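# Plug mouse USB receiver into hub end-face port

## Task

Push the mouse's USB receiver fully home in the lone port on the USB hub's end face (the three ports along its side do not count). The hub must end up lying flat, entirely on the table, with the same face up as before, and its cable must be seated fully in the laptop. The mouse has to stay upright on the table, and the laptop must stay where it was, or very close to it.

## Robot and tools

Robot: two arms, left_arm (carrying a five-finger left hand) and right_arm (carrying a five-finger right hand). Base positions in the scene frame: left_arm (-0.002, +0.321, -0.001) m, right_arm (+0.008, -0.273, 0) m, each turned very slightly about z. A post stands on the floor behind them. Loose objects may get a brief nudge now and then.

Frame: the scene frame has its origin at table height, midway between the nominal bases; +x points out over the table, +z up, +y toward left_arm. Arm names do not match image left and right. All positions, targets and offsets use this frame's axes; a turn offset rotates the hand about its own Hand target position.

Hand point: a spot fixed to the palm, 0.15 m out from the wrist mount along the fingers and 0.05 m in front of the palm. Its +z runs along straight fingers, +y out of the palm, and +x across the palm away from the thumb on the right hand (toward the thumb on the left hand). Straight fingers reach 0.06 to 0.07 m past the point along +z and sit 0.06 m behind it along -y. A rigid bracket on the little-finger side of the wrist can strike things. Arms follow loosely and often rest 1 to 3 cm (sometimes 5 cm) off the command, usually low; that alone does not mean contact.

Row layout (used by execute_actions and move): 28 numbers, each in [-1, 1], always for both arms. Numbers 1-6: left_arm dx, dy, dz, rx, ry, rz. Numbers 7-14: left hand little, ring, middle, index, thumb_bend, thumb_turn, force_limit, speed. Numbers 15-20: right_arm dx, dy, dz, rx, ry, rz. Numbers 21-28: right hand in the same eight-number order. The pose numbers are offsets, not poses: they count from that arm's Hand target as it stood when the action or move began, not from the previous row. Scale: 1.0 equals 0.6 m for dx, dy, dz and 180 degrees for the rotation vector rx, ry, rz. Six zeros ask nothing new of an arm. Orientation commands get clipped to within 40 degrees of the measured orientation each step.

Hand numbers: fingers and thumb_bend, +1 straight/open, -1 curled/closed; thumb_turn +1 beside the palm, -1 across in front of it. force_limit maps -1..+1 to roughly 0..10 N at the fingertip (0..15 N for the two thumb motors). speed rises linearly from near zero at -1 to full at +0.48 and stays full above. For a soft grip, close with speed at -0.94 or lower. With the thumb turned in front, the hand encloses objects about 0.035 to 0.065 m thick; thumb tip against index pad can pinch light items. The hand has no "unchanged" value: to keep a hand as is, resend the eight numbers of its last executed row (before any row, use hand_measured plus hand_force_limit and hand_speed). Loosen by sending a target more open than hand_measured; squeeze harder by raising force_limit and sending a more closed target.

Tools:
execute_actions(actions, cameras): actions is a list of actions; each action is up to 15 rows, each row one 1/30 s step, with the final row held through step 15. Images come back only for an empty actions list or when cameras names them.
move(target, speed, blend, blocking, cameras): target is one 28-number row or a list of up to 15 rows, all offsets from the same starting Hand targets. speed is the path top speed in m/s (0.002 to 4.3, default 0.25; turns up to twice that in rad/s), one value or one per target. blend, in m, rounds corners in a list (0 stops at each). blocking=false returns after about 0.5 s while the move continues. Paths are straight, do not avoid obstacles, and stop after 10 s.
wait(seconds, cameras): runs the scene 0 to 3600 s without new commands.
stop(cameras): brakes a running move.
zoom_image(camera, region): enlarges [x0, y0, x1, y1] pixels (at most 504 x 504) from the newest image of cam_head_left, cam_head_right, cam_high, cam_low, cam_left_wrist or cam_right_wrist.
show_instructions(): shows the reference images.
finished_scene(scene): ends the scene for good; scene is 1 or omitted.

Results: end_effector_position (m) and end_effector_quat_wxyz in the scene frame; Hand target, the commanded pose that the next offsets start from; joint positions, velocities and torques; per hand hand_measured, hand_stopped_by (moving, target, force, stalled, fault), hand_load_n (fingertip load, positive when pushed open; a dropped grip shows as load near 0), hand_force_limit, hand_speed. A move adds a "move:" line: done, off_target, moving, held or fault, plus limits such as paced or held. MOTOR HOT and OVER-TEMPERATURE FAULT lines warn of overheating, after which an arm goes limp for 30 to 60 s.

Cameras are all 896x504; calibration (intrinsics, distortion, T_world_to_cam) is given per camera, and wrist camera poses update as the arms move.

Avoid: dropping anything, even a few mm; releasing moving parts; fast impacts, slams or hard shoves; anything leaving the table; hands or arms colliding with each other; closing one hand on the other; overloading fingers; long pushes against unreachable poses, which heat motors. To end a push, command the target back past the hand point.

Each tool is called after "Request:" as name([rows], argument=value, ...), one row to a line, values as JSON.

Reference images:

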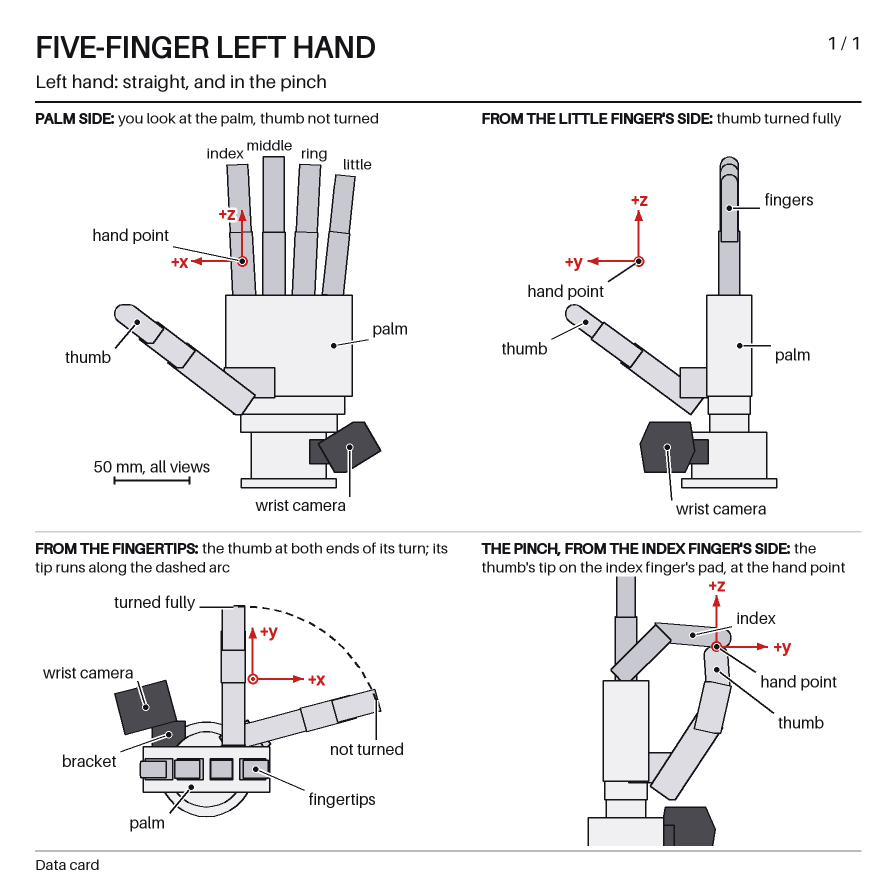

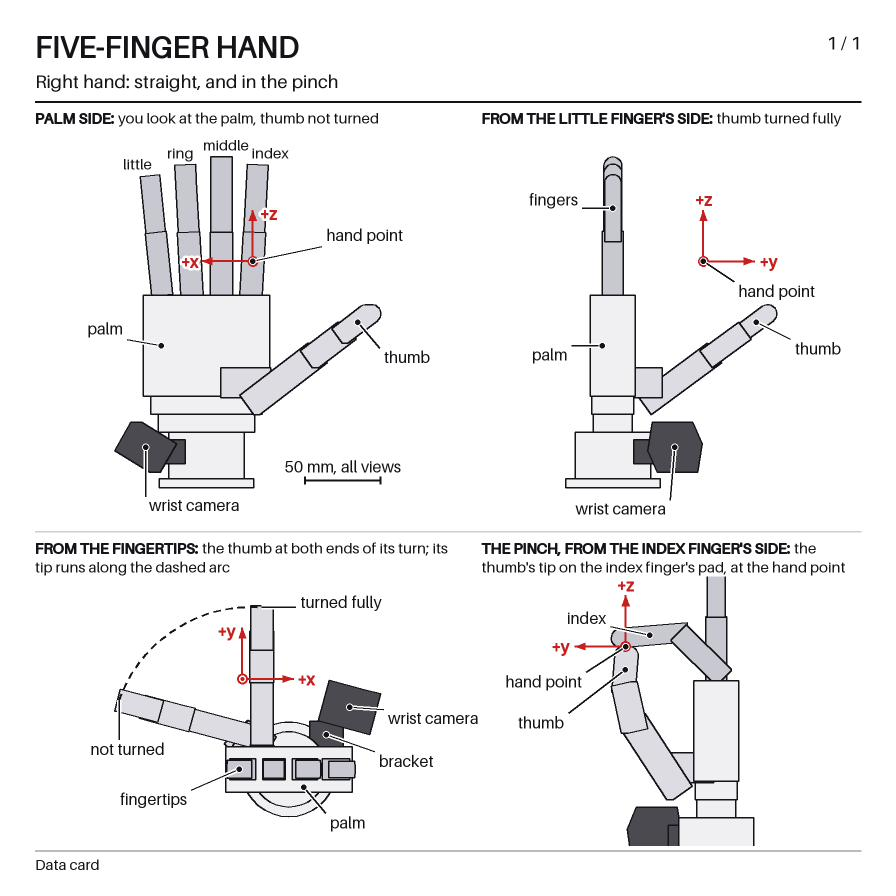

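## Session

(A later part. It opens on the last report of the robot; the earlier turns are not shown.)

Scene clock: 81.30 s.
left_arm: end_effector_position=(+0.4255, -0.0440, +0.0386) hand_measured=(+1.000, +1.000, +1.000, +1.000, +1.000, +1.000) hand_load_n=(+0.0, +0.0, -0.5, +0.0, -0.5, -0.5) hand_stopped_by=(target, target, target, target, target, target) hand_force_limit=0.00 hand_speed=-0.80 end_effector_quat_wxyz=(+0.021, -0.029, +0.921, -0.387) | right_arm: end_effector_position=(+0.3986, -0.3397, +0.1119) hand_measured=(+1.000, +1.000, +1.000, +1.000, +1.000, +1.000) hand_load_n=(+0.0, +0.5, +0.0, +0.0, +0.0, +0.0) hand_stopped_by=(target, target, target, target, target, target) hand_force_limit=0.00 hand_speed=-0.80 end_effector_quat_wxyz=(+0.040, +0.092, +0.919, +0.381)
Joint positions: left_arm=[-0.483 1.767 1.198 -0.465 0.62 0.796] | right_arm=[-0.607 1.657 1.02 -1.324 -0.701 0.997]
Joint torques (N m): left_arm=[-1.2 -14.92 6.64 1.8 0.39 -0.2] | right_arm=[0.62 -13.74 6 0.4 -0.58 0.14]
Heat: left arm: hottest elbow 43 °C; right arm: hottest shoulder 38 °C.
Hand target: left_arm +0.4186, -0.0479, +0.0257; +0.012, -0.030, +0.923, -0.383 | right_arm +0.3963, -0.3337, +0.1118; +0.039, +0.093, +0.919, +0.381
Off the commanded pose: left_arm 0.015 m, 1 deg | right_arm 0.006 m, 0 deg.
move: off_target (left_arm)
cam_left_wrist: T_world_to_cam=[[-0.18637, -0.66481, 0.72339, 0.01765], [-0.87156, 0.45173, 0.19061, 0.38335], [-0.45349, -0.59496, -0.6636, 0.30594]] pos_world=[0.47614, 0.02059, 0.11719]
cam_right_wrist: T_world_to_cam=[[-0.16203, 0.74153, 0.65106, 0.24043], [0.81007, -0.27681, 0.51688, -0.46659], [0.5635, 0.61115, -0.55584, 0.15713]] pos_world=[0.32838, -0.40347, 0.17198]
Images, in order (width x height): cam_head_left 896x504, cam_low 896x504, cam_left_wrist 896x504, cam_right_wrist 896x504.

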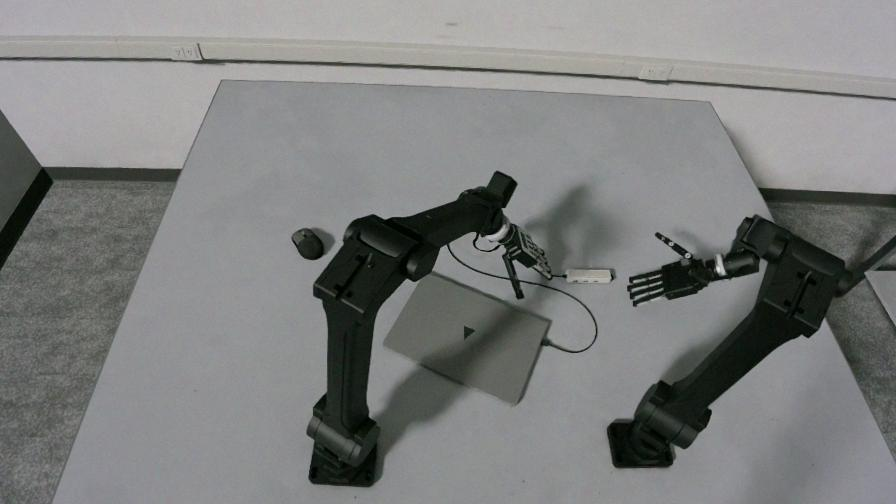

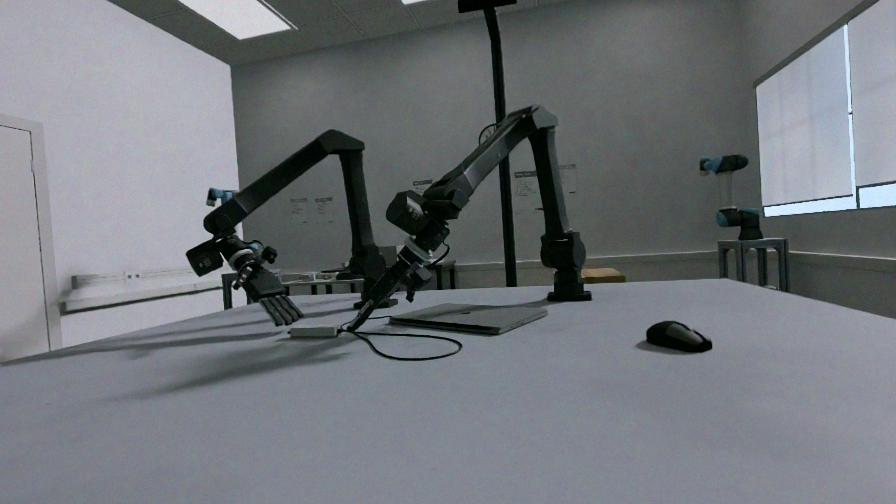

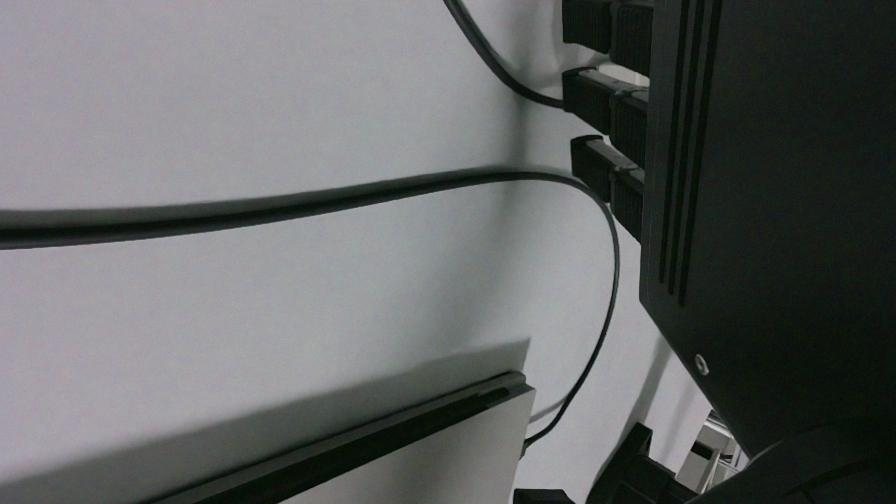

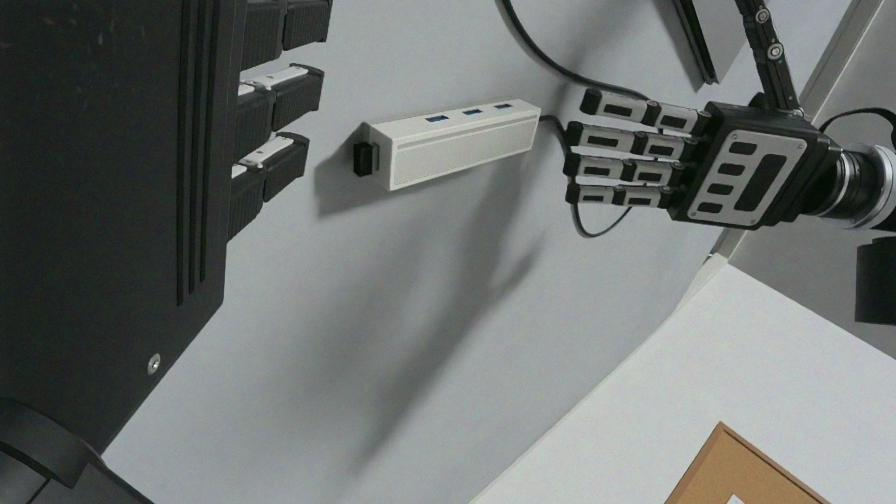

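Request:
move(target=[0.003,-0.053,0.004,0,0,0,1,1,1,1,1,1,0,-0.8,0,0,0,0,0,0,1,1,1,1,1,1,0,-0.8], cameras=["cam_head_left","cam_low","cam_right_wrist","cam_left_wrist"], speed=0.06)

Request:
zoom_image(camera="cam_head_left", region=[490, 210, 650, 310])

Request:
zoom_image(camera="cam_right_wrist", region=[460, 60, 660, 260])

Request:
zoom_image(camera="cam_left_wrist", region=[460, 0, 660, 200])

Request:
zoom_image(camera="cam_low", region=[270, 270, 390, 350])

Scene clock: 84.63 s.
left_arm: end_effector_position=(+0.4111, -0.0629, +0.0281) hand_measured=(+1.000, +1.000, +1.000, +1.000, +1.000, +1.000) hand_load_n=(+0.0, +0.0, +0.0, +0.0, +0.0, -0.5) hand_stopped_by=(target, target, target, target, target, target) hand_force_limit=0.00 hand_speed=-0.80 end_effector_quat_wxyz=(+0.008, -0.036, +0.925, -0.379) | right_arm: end_effector_position=(+0.3986, -0.3397, +0.1119) hand_measured=(+1.000, +1.000, +1.000, +1.000, +1.000, +1.000) hand_load_n=(+0.0, +0.0, +0.0, +0.0, +0.0, +0.0) hand_stopped_by=(target, target, target, target, target, target) hand_force_limit=0.00 hand_speed=-0.80 end_effector_quat_wxyz=(+0.040, +0.092, +0.919, +0.381)
Joint positions: left_arm=[-0.528 1.79 1.202 -0.451 0.597 0.744] | right_arm=[-0.607 1.657 1.02 -1.324 -0.701 0.997]
Joint torques (N m): left_arm=[-1.49 -14.21 10 1.61 0.3 -0.24] | right_arm=[1.67 -13.57 6 0.4 -0.58 0.2]
Heat: left arm: hottest elbow 43 °C; right arm: hottest shoulder 38 °C.
Hand target: left_arm +0.4204, -0.0796, +0.0279; +0.012, -0.030, +0.923, -0.383 | right_arm +0.3963, -0.3337, +0.1118; +0.039, +0.093, +0.919, +0.381
Off the commanded pose: left_arm 0.019 m, 1 deg | right_arm 0.006 m, 0 deg.
move: off_target (left_arm)
cam_left_wrist: T_world_to_cam=[[-0.16186, -0.67772, 0.71728, -0.00063], [-0.86669, 0.44519, 0.22506, 0.37798], [-0.47186, -0.58523, -0.65943, 0.28924]] pos_world=[0.46397, 0.00057, 0.10612]
cam_right_wrist: T_world_to_cam=[[-0.16203, 0.74153, 0.65106, 0.24043], [0.81007, -0.27681, 0.51688, -0.46659], [0.5635, 0.61115, -0.55584, 0.15713]] pos_world=[0.32838, -0.40347, 0.17198]
Images, in order (width x height): cam_head_left 896x504, cam_low 896x504, cam_left_wrist 896x504, cam_right_wrist 896x504.

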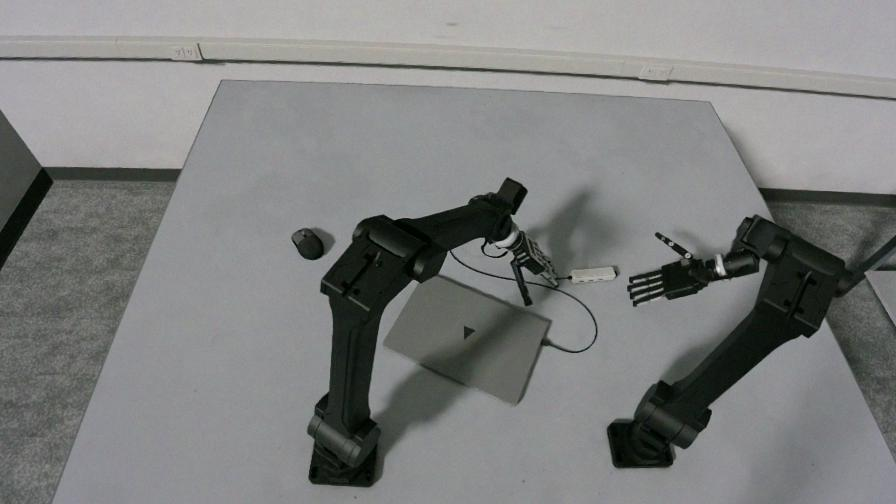

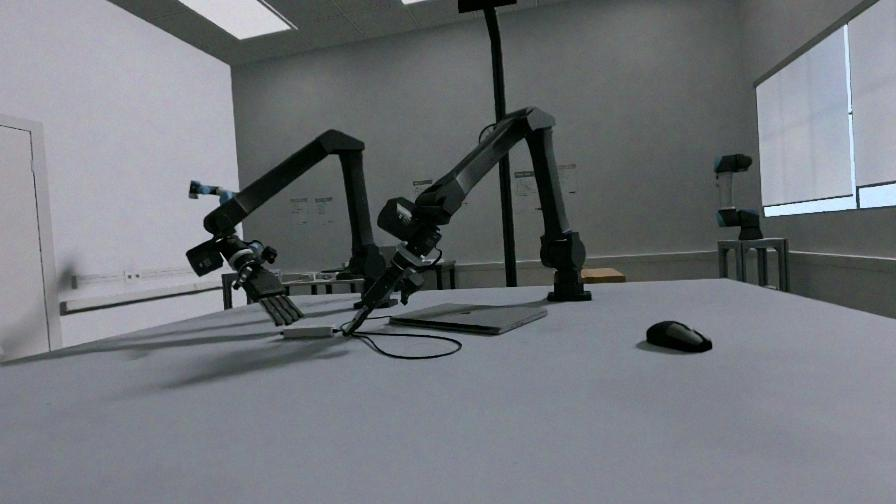

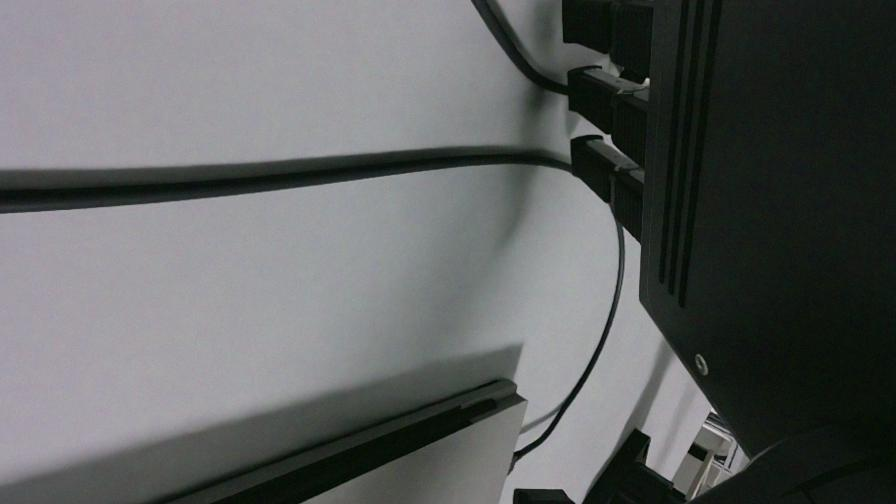

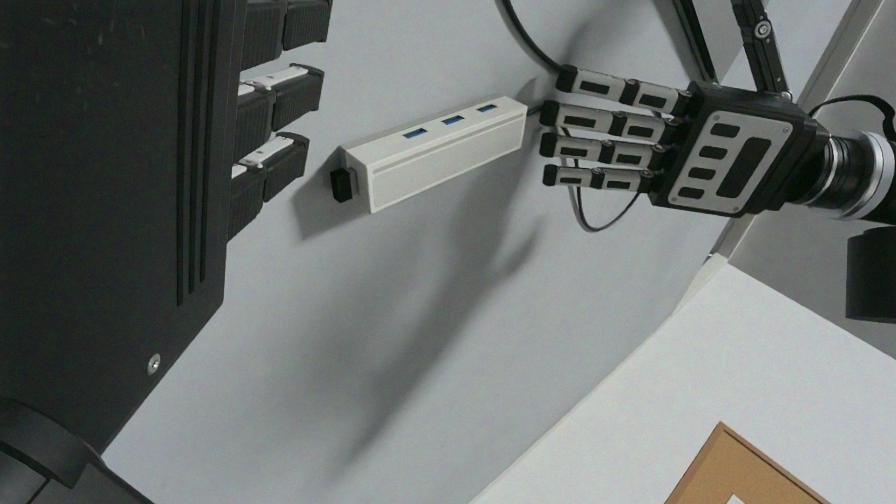

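Scaled by 3.150 from the camera's image (finer frame: 1280x720).

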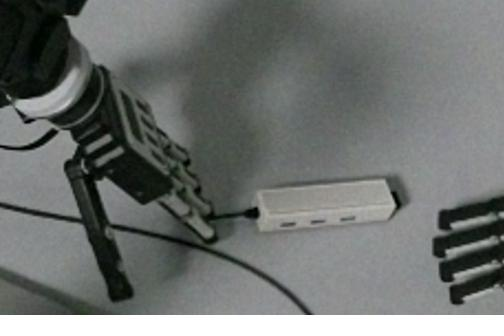

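Scaled by 2.520 from the camera's image (finer frame: 1280x720).

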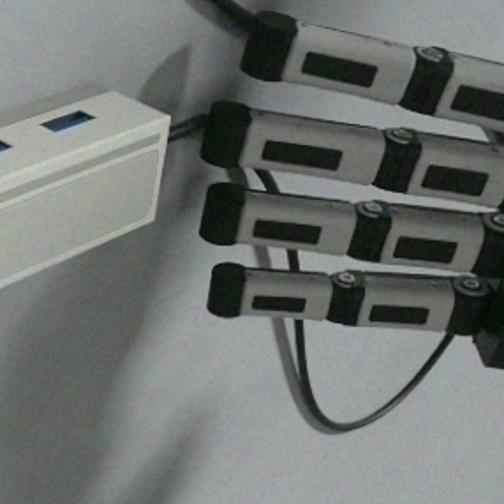

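Scaled by 2.520 from the camera's image (finer frame: 1280x720).

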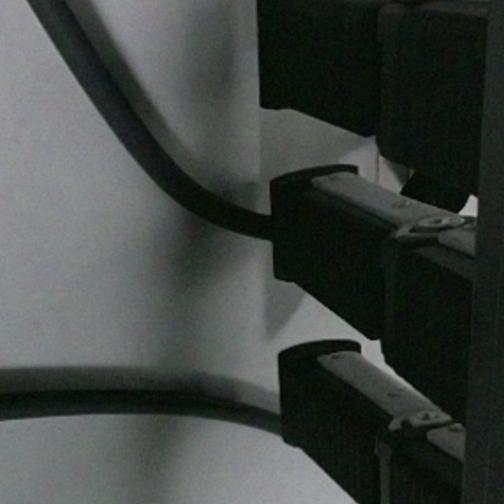

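Scaled by 4.200 from the camera's image (finer frame: 1280x720).

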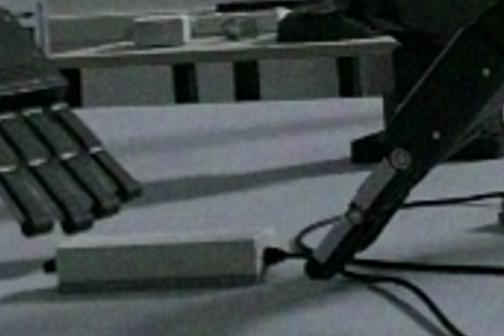

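Request:
move([
  [0.0,0.03,0.08,0,0,0,1,1,1,1,1,1,0,-0.8,0,0,0,0,0,0,1,1,1,1,1,1,0,-0.8],
  [0.03,0.0,0.08,0,0,0,1,1,1,1,1,1,0,-0.8,0,0,0,0,0,0,1,1,1,1,1,1,0,-0.8],
], cameras=["cam_head_left","cam_low","cam_right_wrist","cam_left_wrist"], speed=0.08)

Request:
zoom_image(camera="cam_head_left", region=[490, 210, 650, 310])

Request:
zoom_image(camera="cam_right_wrist", region=[460, 60, 660, 260])

Request:
zoom_image(camera="cam_left_wrist", region=[460, 0, 660, 200])

Request:
zoom_image(camera="cam_low", region=[270, 270, 390, 350])

Scene clock: 90.93 s.
left_arm: end_effector_position=(+0.4228, -0.0711, +0.0669) hand_measured=(+1.000, +1.000, +1.000, +1.000, +1.000, +1.000) hand_load_n=(+0.0, -0.5, +0.0, +0.0, +0.0, +0.0) hand_stopped_by=(target, target, target, target, target, target) hand_force_limit=0.00 hand_speed=-0.80 end_effector_quat_wxyz=(+0.004, -0.032, +0.925, -0.378) | right_arm: end_effector_position=(+0.3986, -0.3397, +0.1119) hand_measured=(+1.000, +1.000, +1.000, +1.000, +1.000, +1.000) hand_load_n=(+0.0, +0.0, +0.0, +0.0, +0.0, +0.0) hand_stopped_by=(target, target, target, target, target, target) hand_force_limit=0.00 hand_speed=-0.80 end_effector_quat_wxyz=(+0.040, +0.092, +0.919, +0.381)
Joint positions: left_arm=[-0.528 1.776 1.301 -0.575 0.604 0.756] | right_arm=[-0.607 1.657 1.02 -1.324 -0.701 0.997]
Joint torques (N m): left_arm=[-0.21 -15.27 11 0.7 0.43 -0.16] | right_arm=[1.67 -12.4 5.96 0.29 -0.55 0.15]
Heat: left arm: hottest elbow 44 °C; right arm: hottest shoulder 38 °C.
Hand target: left_arm +0.4384, -0.0796, +0.0759; +0.012, -0.030, +0.923, -0.383 | right_arm +0.3963, -0.3337, +0.1118; +0.039, +0.093, +0.919, +0.381
Off the commanded pose: left_arm 0.020 m, 1 deg | right_arm 0.006 m, 0 deg.
move: off_target (left_arm)
cam_left_wrist: T_world_to_cam=[[-0.16676, -0.67697, 0.71687, -0.03003], [-0.86065, 0.4547, 0.22918, 0.38089], [-0.48111, -0.57876, -0.65846, 0.31982]] pos_world=[0.47668, -0.00842, 0.14482]
cam_right_wrist: T_world_to_cam=[[-0.16203, 0.74153, 0.65106, 0.24043], [0.81007, -0.27681, 0.51688, -0.46659], [0.5635, 0.61115, -0.55584, 0.15713]] pos_world=[0.32838, -0.40347, 0.17198]
Images, in order (width x height): cam_head_left 896x504, cam_low 896x504, cam_left_wrist 896x504, cam_right_wrist 896x504.

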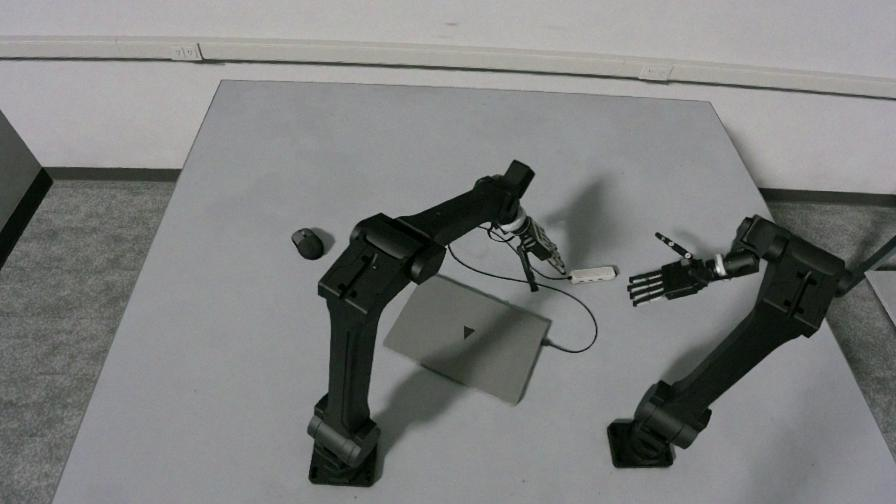

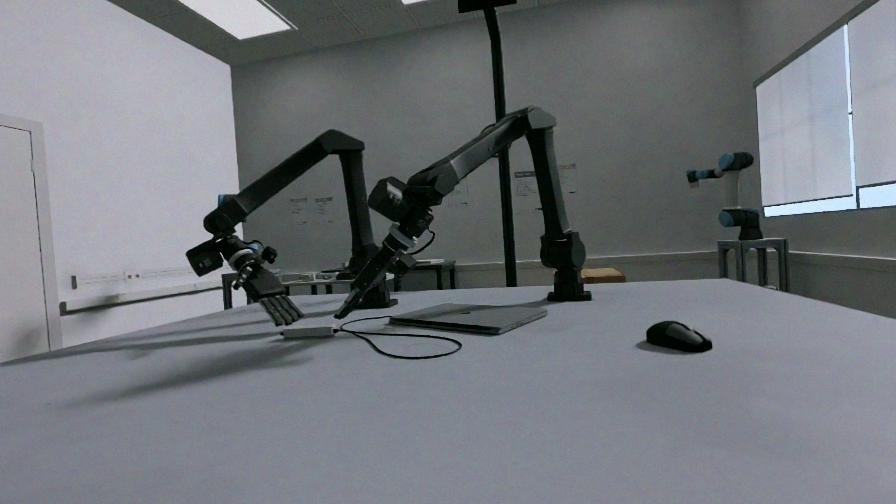

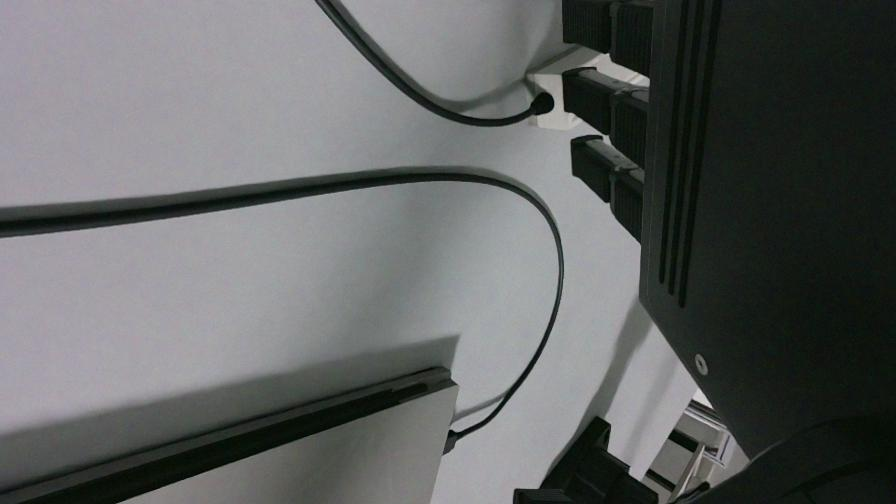

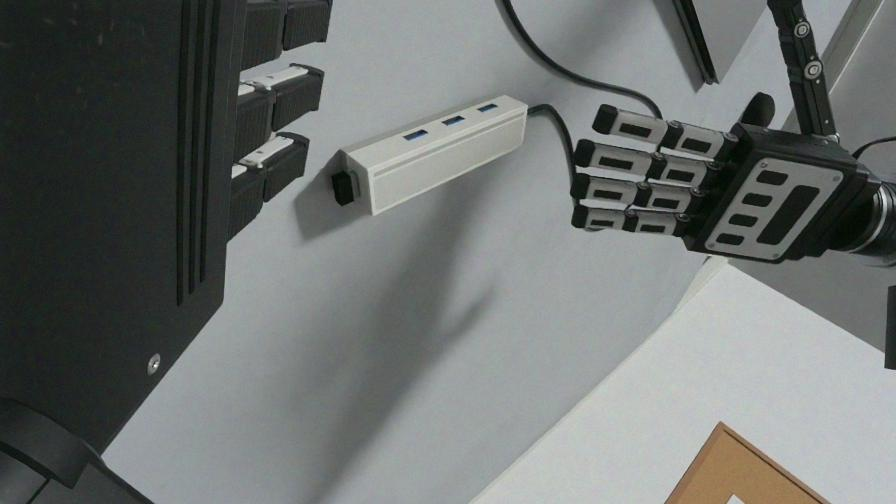

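Scaled by 3.150 from the camera's image (finer frame: 1280x720).

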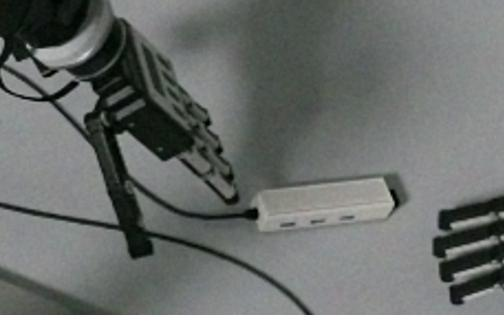

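Scaled by 2.520 from the camera's image (finer frame: 1280x720).

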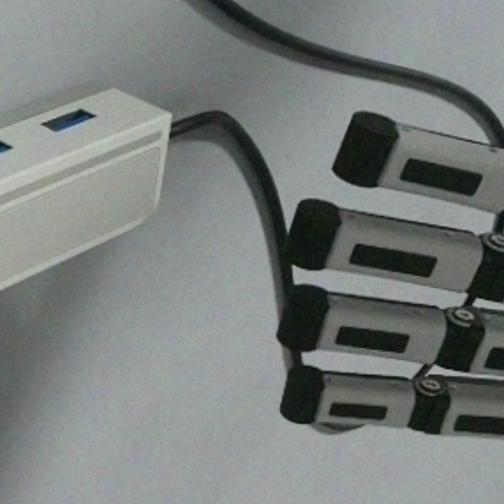

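Scaled by 2.520 from the camera's image (finer frame: 1280x720).

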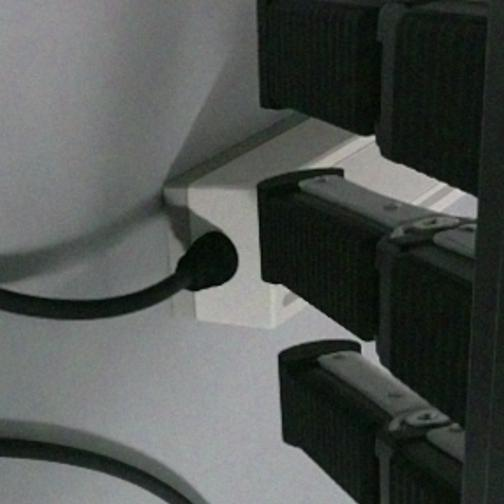

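Scaled by 4.200 from the camera's image (finer frame: 1280x720).

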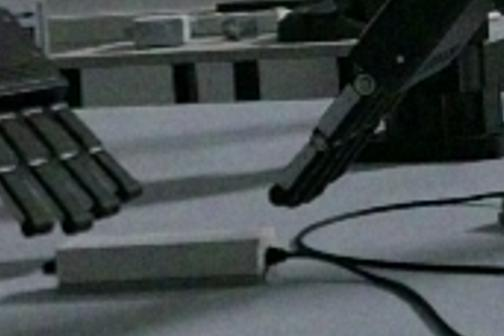

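Request:
move(target=[0.0,0.0,-0.07,0,0,0,1,1,1,1,1,1,0,-0.8,0,0,0,0,0,0,1,1,1,1,1,1,0,-0.8], cameras=["cam_head_left","cam_low","cam_right_wrist","cam_left_wrist"], speed=0.06)

Request:
zoom_image(camera="cam_head_left", region=[490, 210, 650, 310])

Request:
zoom_image(camera="cam_right_wrist", region=[460, 60, 660, 260])

Request:
zoom_image(camera="cam_left_wrist", region=[460, 0, 660, 200])

Request:
zoom_image(camera="cam_low", region=[270, 270, 390, 350])

Scene clock: 94.93 s.
left_arm: end_effector_position=(+0.4349, -0.0791, +0.0431) hand_measured=(+1.000, +1.000, +1.000, +1.000, +1.000, +1.000) hand_load_n=(+0.0, +0.0, +0.0, -0.5, +0.0, +0.0) hand_stopped_by=(target, target, target, target, target, target) hand_force_limit=0.00 hand_speed=-0.80 end_effector_quat_wxyz=(+0.013, -0.028, +0.923, -0.384) | right_arm: end_effector_position=(+0.3986, -0.3397, +0.1119) hand_measured=(+1.000, +1.000, +1.000, +1.000, +1.000, +1.000) hand_load_n=(+0.0, +0.0, +0.0, +0.0, +0.0, +0.0) hand_stopped_by=(target, target, target, target, target, target) hand_force_limit=0.00 hand_speed=-0.80 end_effector_quat_wxyz=(+0.040, +0.092, +0.919, +0.381)
Joint positions: left_arm=[-0.528 1.828 1.301 -0.5 0.604 0.756] | right_arm=[-0.607 1.657 1.02 -1.324 -0.701 0.997]
Joint torques (N m): left_arm=[-0.21 -16.32 7.68 1.77 0.42 -0.16] | right_arm=[2.02 -12.75 5.82 0.27 -0.55 0.19]
Heat: left arm: hottest elbow 44 °C; right arm: hottest shoulder 38 °C.
Hand target: left_arm +0.4384, -0.0796, +0.0340; +0.012, -0.030, +0.923, -0.383 | right_arm +0.3963, -0.3337, +0.1118; +0.039, +0.093, +0.919, +0.381
Off the commanded pose: left_arm 0.010 m, 0 deg | right_arm 0.006 m, 0 deg.
move: done
cam_left_wrist: T_world_to_cam=[[-0.18074, -0.66778, 0.72208, -0.00974], [-0.8649, 0.45747, 0.20658, 0.40338], [-0.46827, -0.58719, -0.66025, 0.29927]] pos_world=[0.48726, -0.01531, 0.1213]
cam_right_wrist: T_world_to_cam=[[-0.16203, 0.74153, 0.65106, 0.24043], [0.81007, -0.27681, 0.51688, -0.46659], [0.5635, 0.61115, -0.55584, 0.15713]] pos_world=[0.32838, -0.40347, 0.17198]
Images, in order (width x height): cam_head_left 896x504, cam_low 896x504, cam_left_wrist 896x504, cam_right_wrist 896x504.

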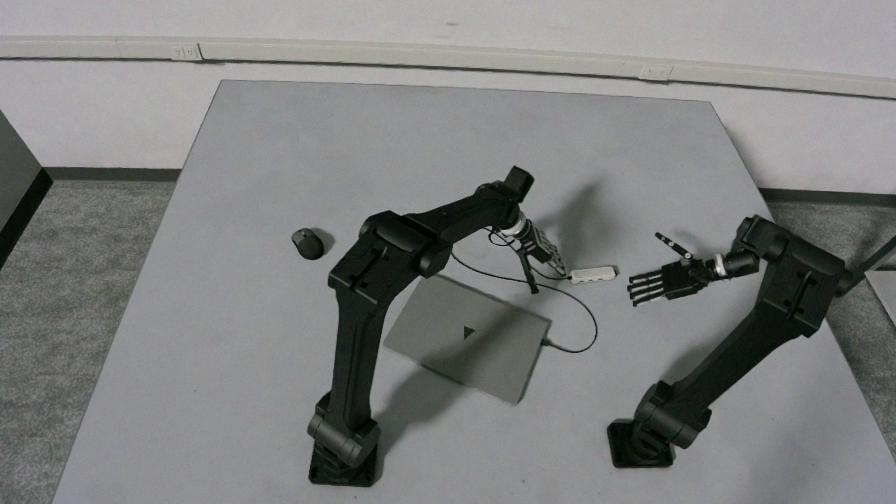

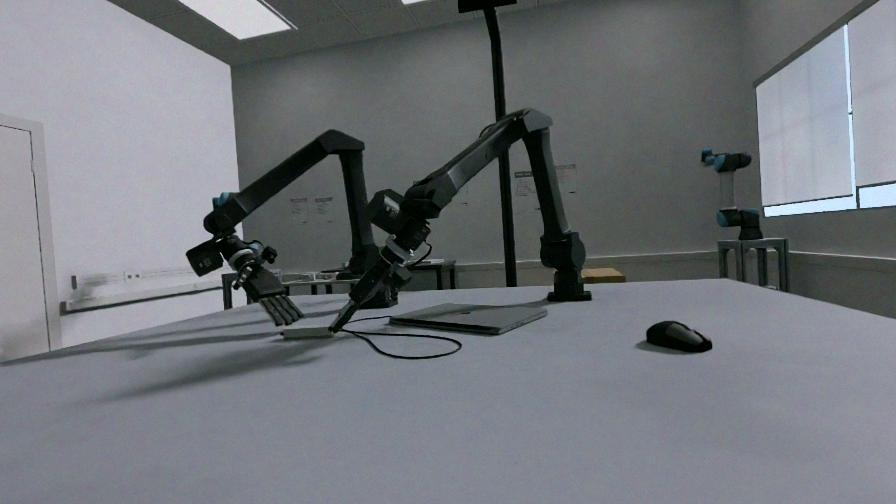

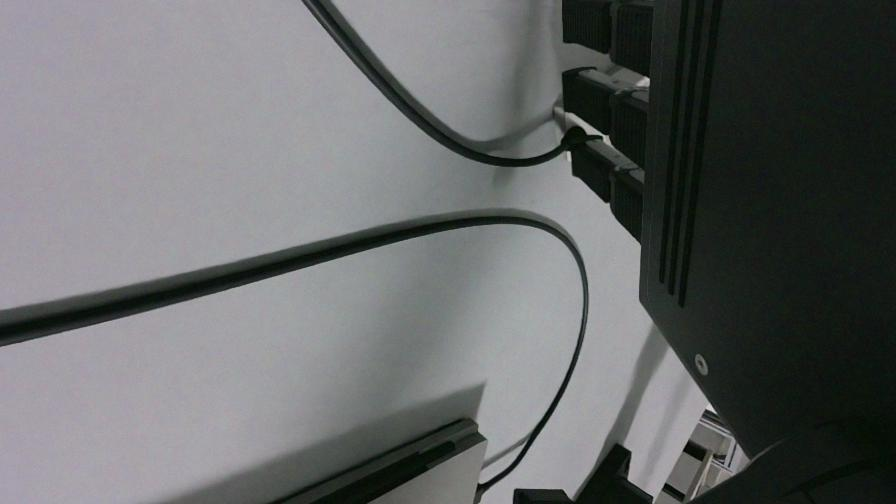

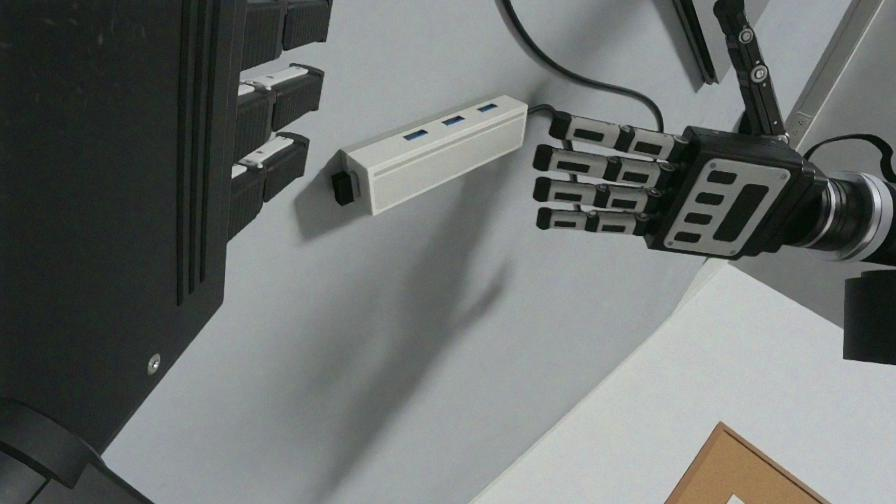

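Scaled by 3.150 from the camera's image (finer frame: 1280x720).

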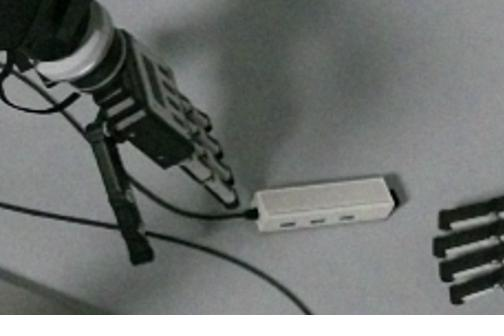

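Scaled by 2.520 from the camera's image (finer frame: 1280x720).

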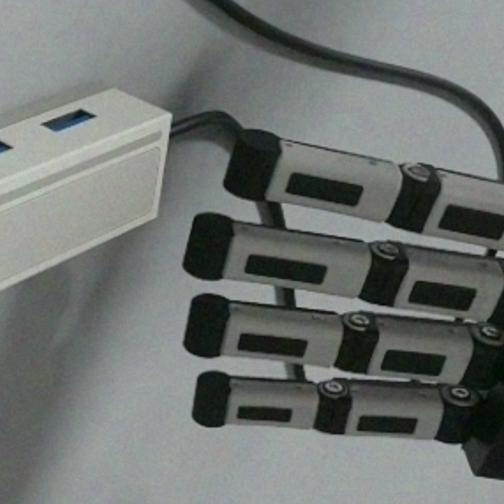

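Scaled by 2.520 from the camera's image (finer frame: 1280x720).

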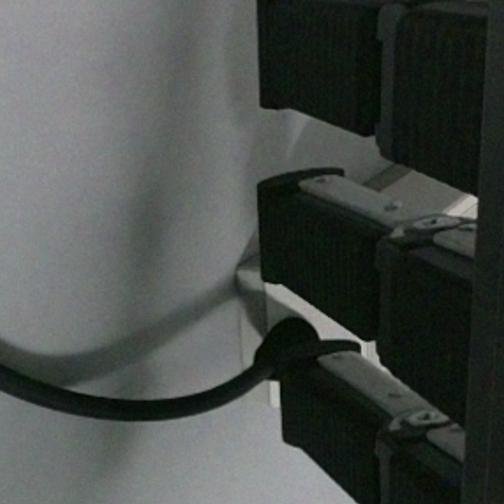

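Scaled by 4.200 from the camera's image (finer frame: 1280x720).

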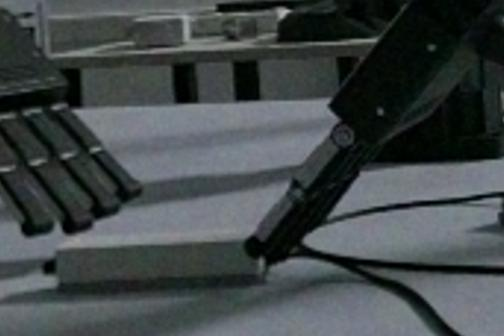

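Request:
move(target=[-0.038,0.01,0.018,0,0,0,1,1,1,1,1,1,0,-0.8,0,0,0,0,0,0,1,1,1,1,1,1,0,-0.8], cameras=["cam_head_left","cam_low","cam_right_wrist","cam_left_wrist"], speed=0.06)

Request:
zoom_image(camera="cam_head_left", region=[490, 210, 650, 310])

Request:
zoom_image(camera="cam_right_wrist", region=[460, 60, 660, 260])

Request:
zoom_image(camera="cam_left_wrist", region=[460, 0, 660, 200])

Scene clock: 97.90 s.
left_arm: end_effector_position=(+0.4212, -0.0693, +0.0444) hand_measured=(+1.000, +1.000, +1.000, +1.000, +1.000, +1.000) hand_load_n=(+0.0, +0.0, +0.0, -0.5, +0.0, +0.0) hand_stopped_by=(target, target, target, target, target, target) hand_force_limit=0.00 hand_speed=-0.80 end_effector_quat_wxyz=(+0.012, -0.033, +0.924, -0.381) | right_arm: end_effector_position=(+0.3986, -0.3397, +0.1119) hand_measured=(+1.000, +1.000, +1.000, +1.000, +1.000, +1.000) hand_load_n=(+0.0, +0.0, +0.5, +0.0, +0.0, +0.0) hand_stopped_by=(target, target, target, target, target, target) hand_force_limit=0.00 hand_speed=-0.80 end_effector_quat_wxyz=(+0.040, +0.092, +0.919, +0.381)
Joint positions: left_arm=[-0.528 1.79 1.25 -0.492 0.598 0.749] | right_arm=[-0.607 1.657 1.02 -1.324 -0.701 0.997]
Joint torques (N m): left_arm=[-1.2 -17.73 6.71 1.76 0.38 -0.21] | right_arm=[1.38 -12.75 5.67 0.34 -0.53 0.18]
Heat: left arm: hottest elbow 44 °C; right arm: hottest shoulder 38 °C.
Hand target: left_arm +0.4156, -0.0736, +0.0448; +0.012, -0.030, +0.923, -0.383 | right_arm +0.3963, -0.3337, +0.1118; +0.039, +0.093, +0.919, +0.381
Off the commanded pose: left_arm 0.007 m, 0 deg | right_arm 0.006 m, 0 deg.
move: done
cam_left_wrist: T_world_to_cam=[[-0.17153, -0.67391, 0.71862, -0.01068], [-0.86723, 0.44937, 0.21442, 0.38683], [-0.46743, -0.58643, -0.66152, 0.29912]] pos_world=[0.47346, -0.00562, 0.12261]
cam_right_wrist: T_world_to_cam=[[-0.16203, 0.74153, 0.65106, 0.24043], [0.81007, -0.27681, 0.51688, -0.46659], [0.5635, 0.61115, -0.55584, 0.15713]] pos_world=[0.32838, -0.40347, 0.17198]
Images, in order (width x height): cam_head_left 896x504, cam_low 896x504, cam_left_wrist 896x504, cam_right_wrist 896x504.

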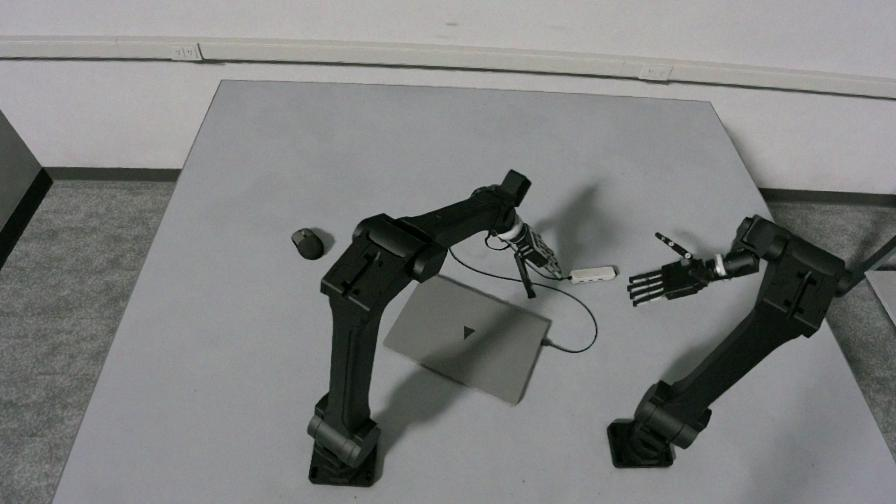

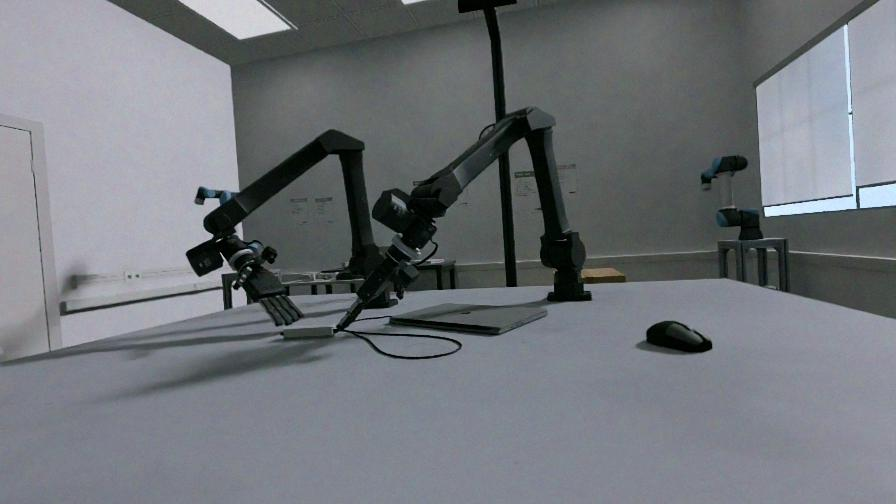

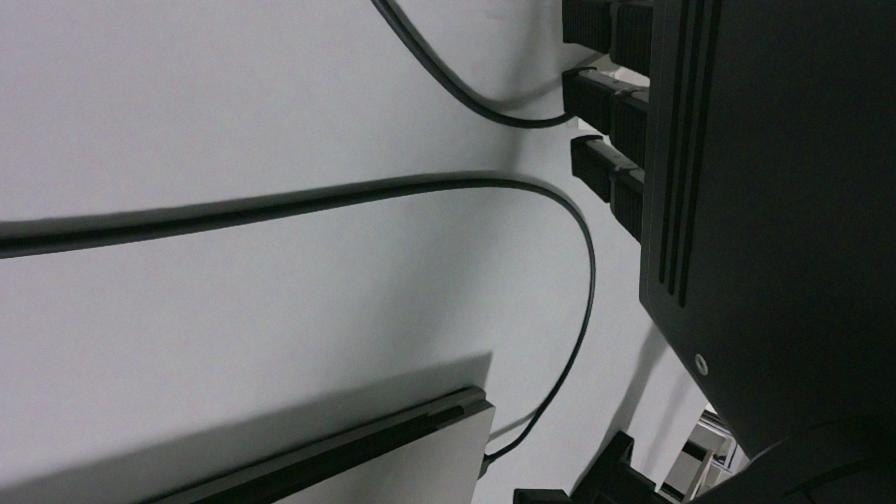

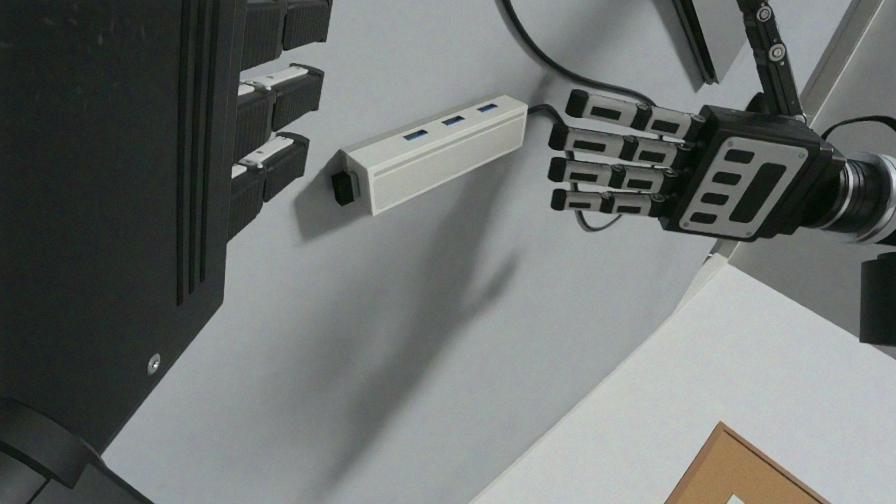

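Scaled by 3.150 from the camera's image (finer frame: 1280x720).

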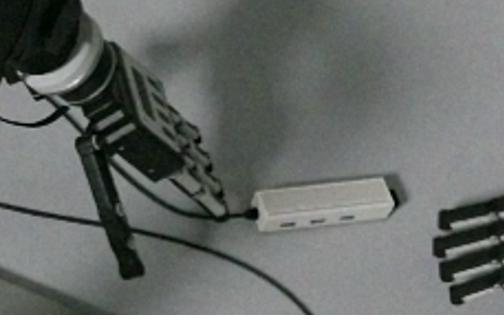

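Scaled by 2.520 from the camera's image (finer frame: 1280x720).

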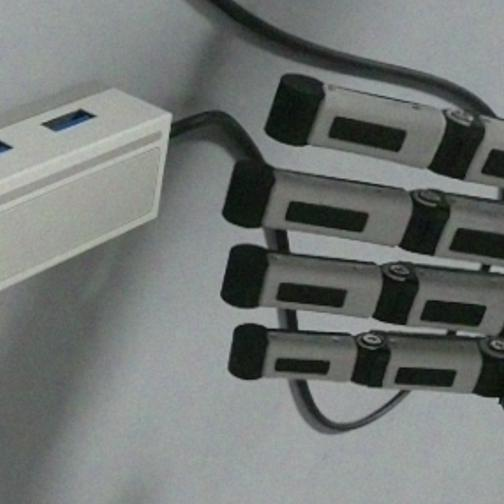

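Scaled by 2.520 from the camera's image (finer frame: 1280x720).

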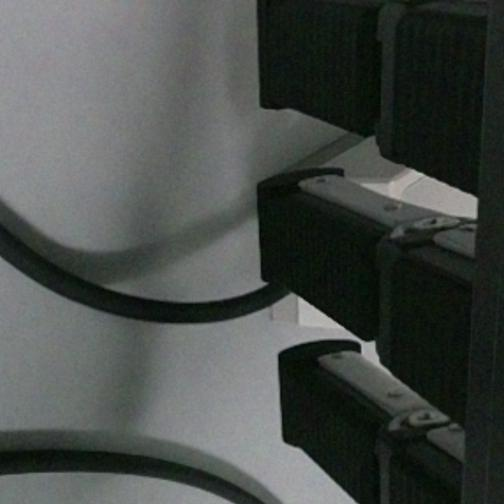

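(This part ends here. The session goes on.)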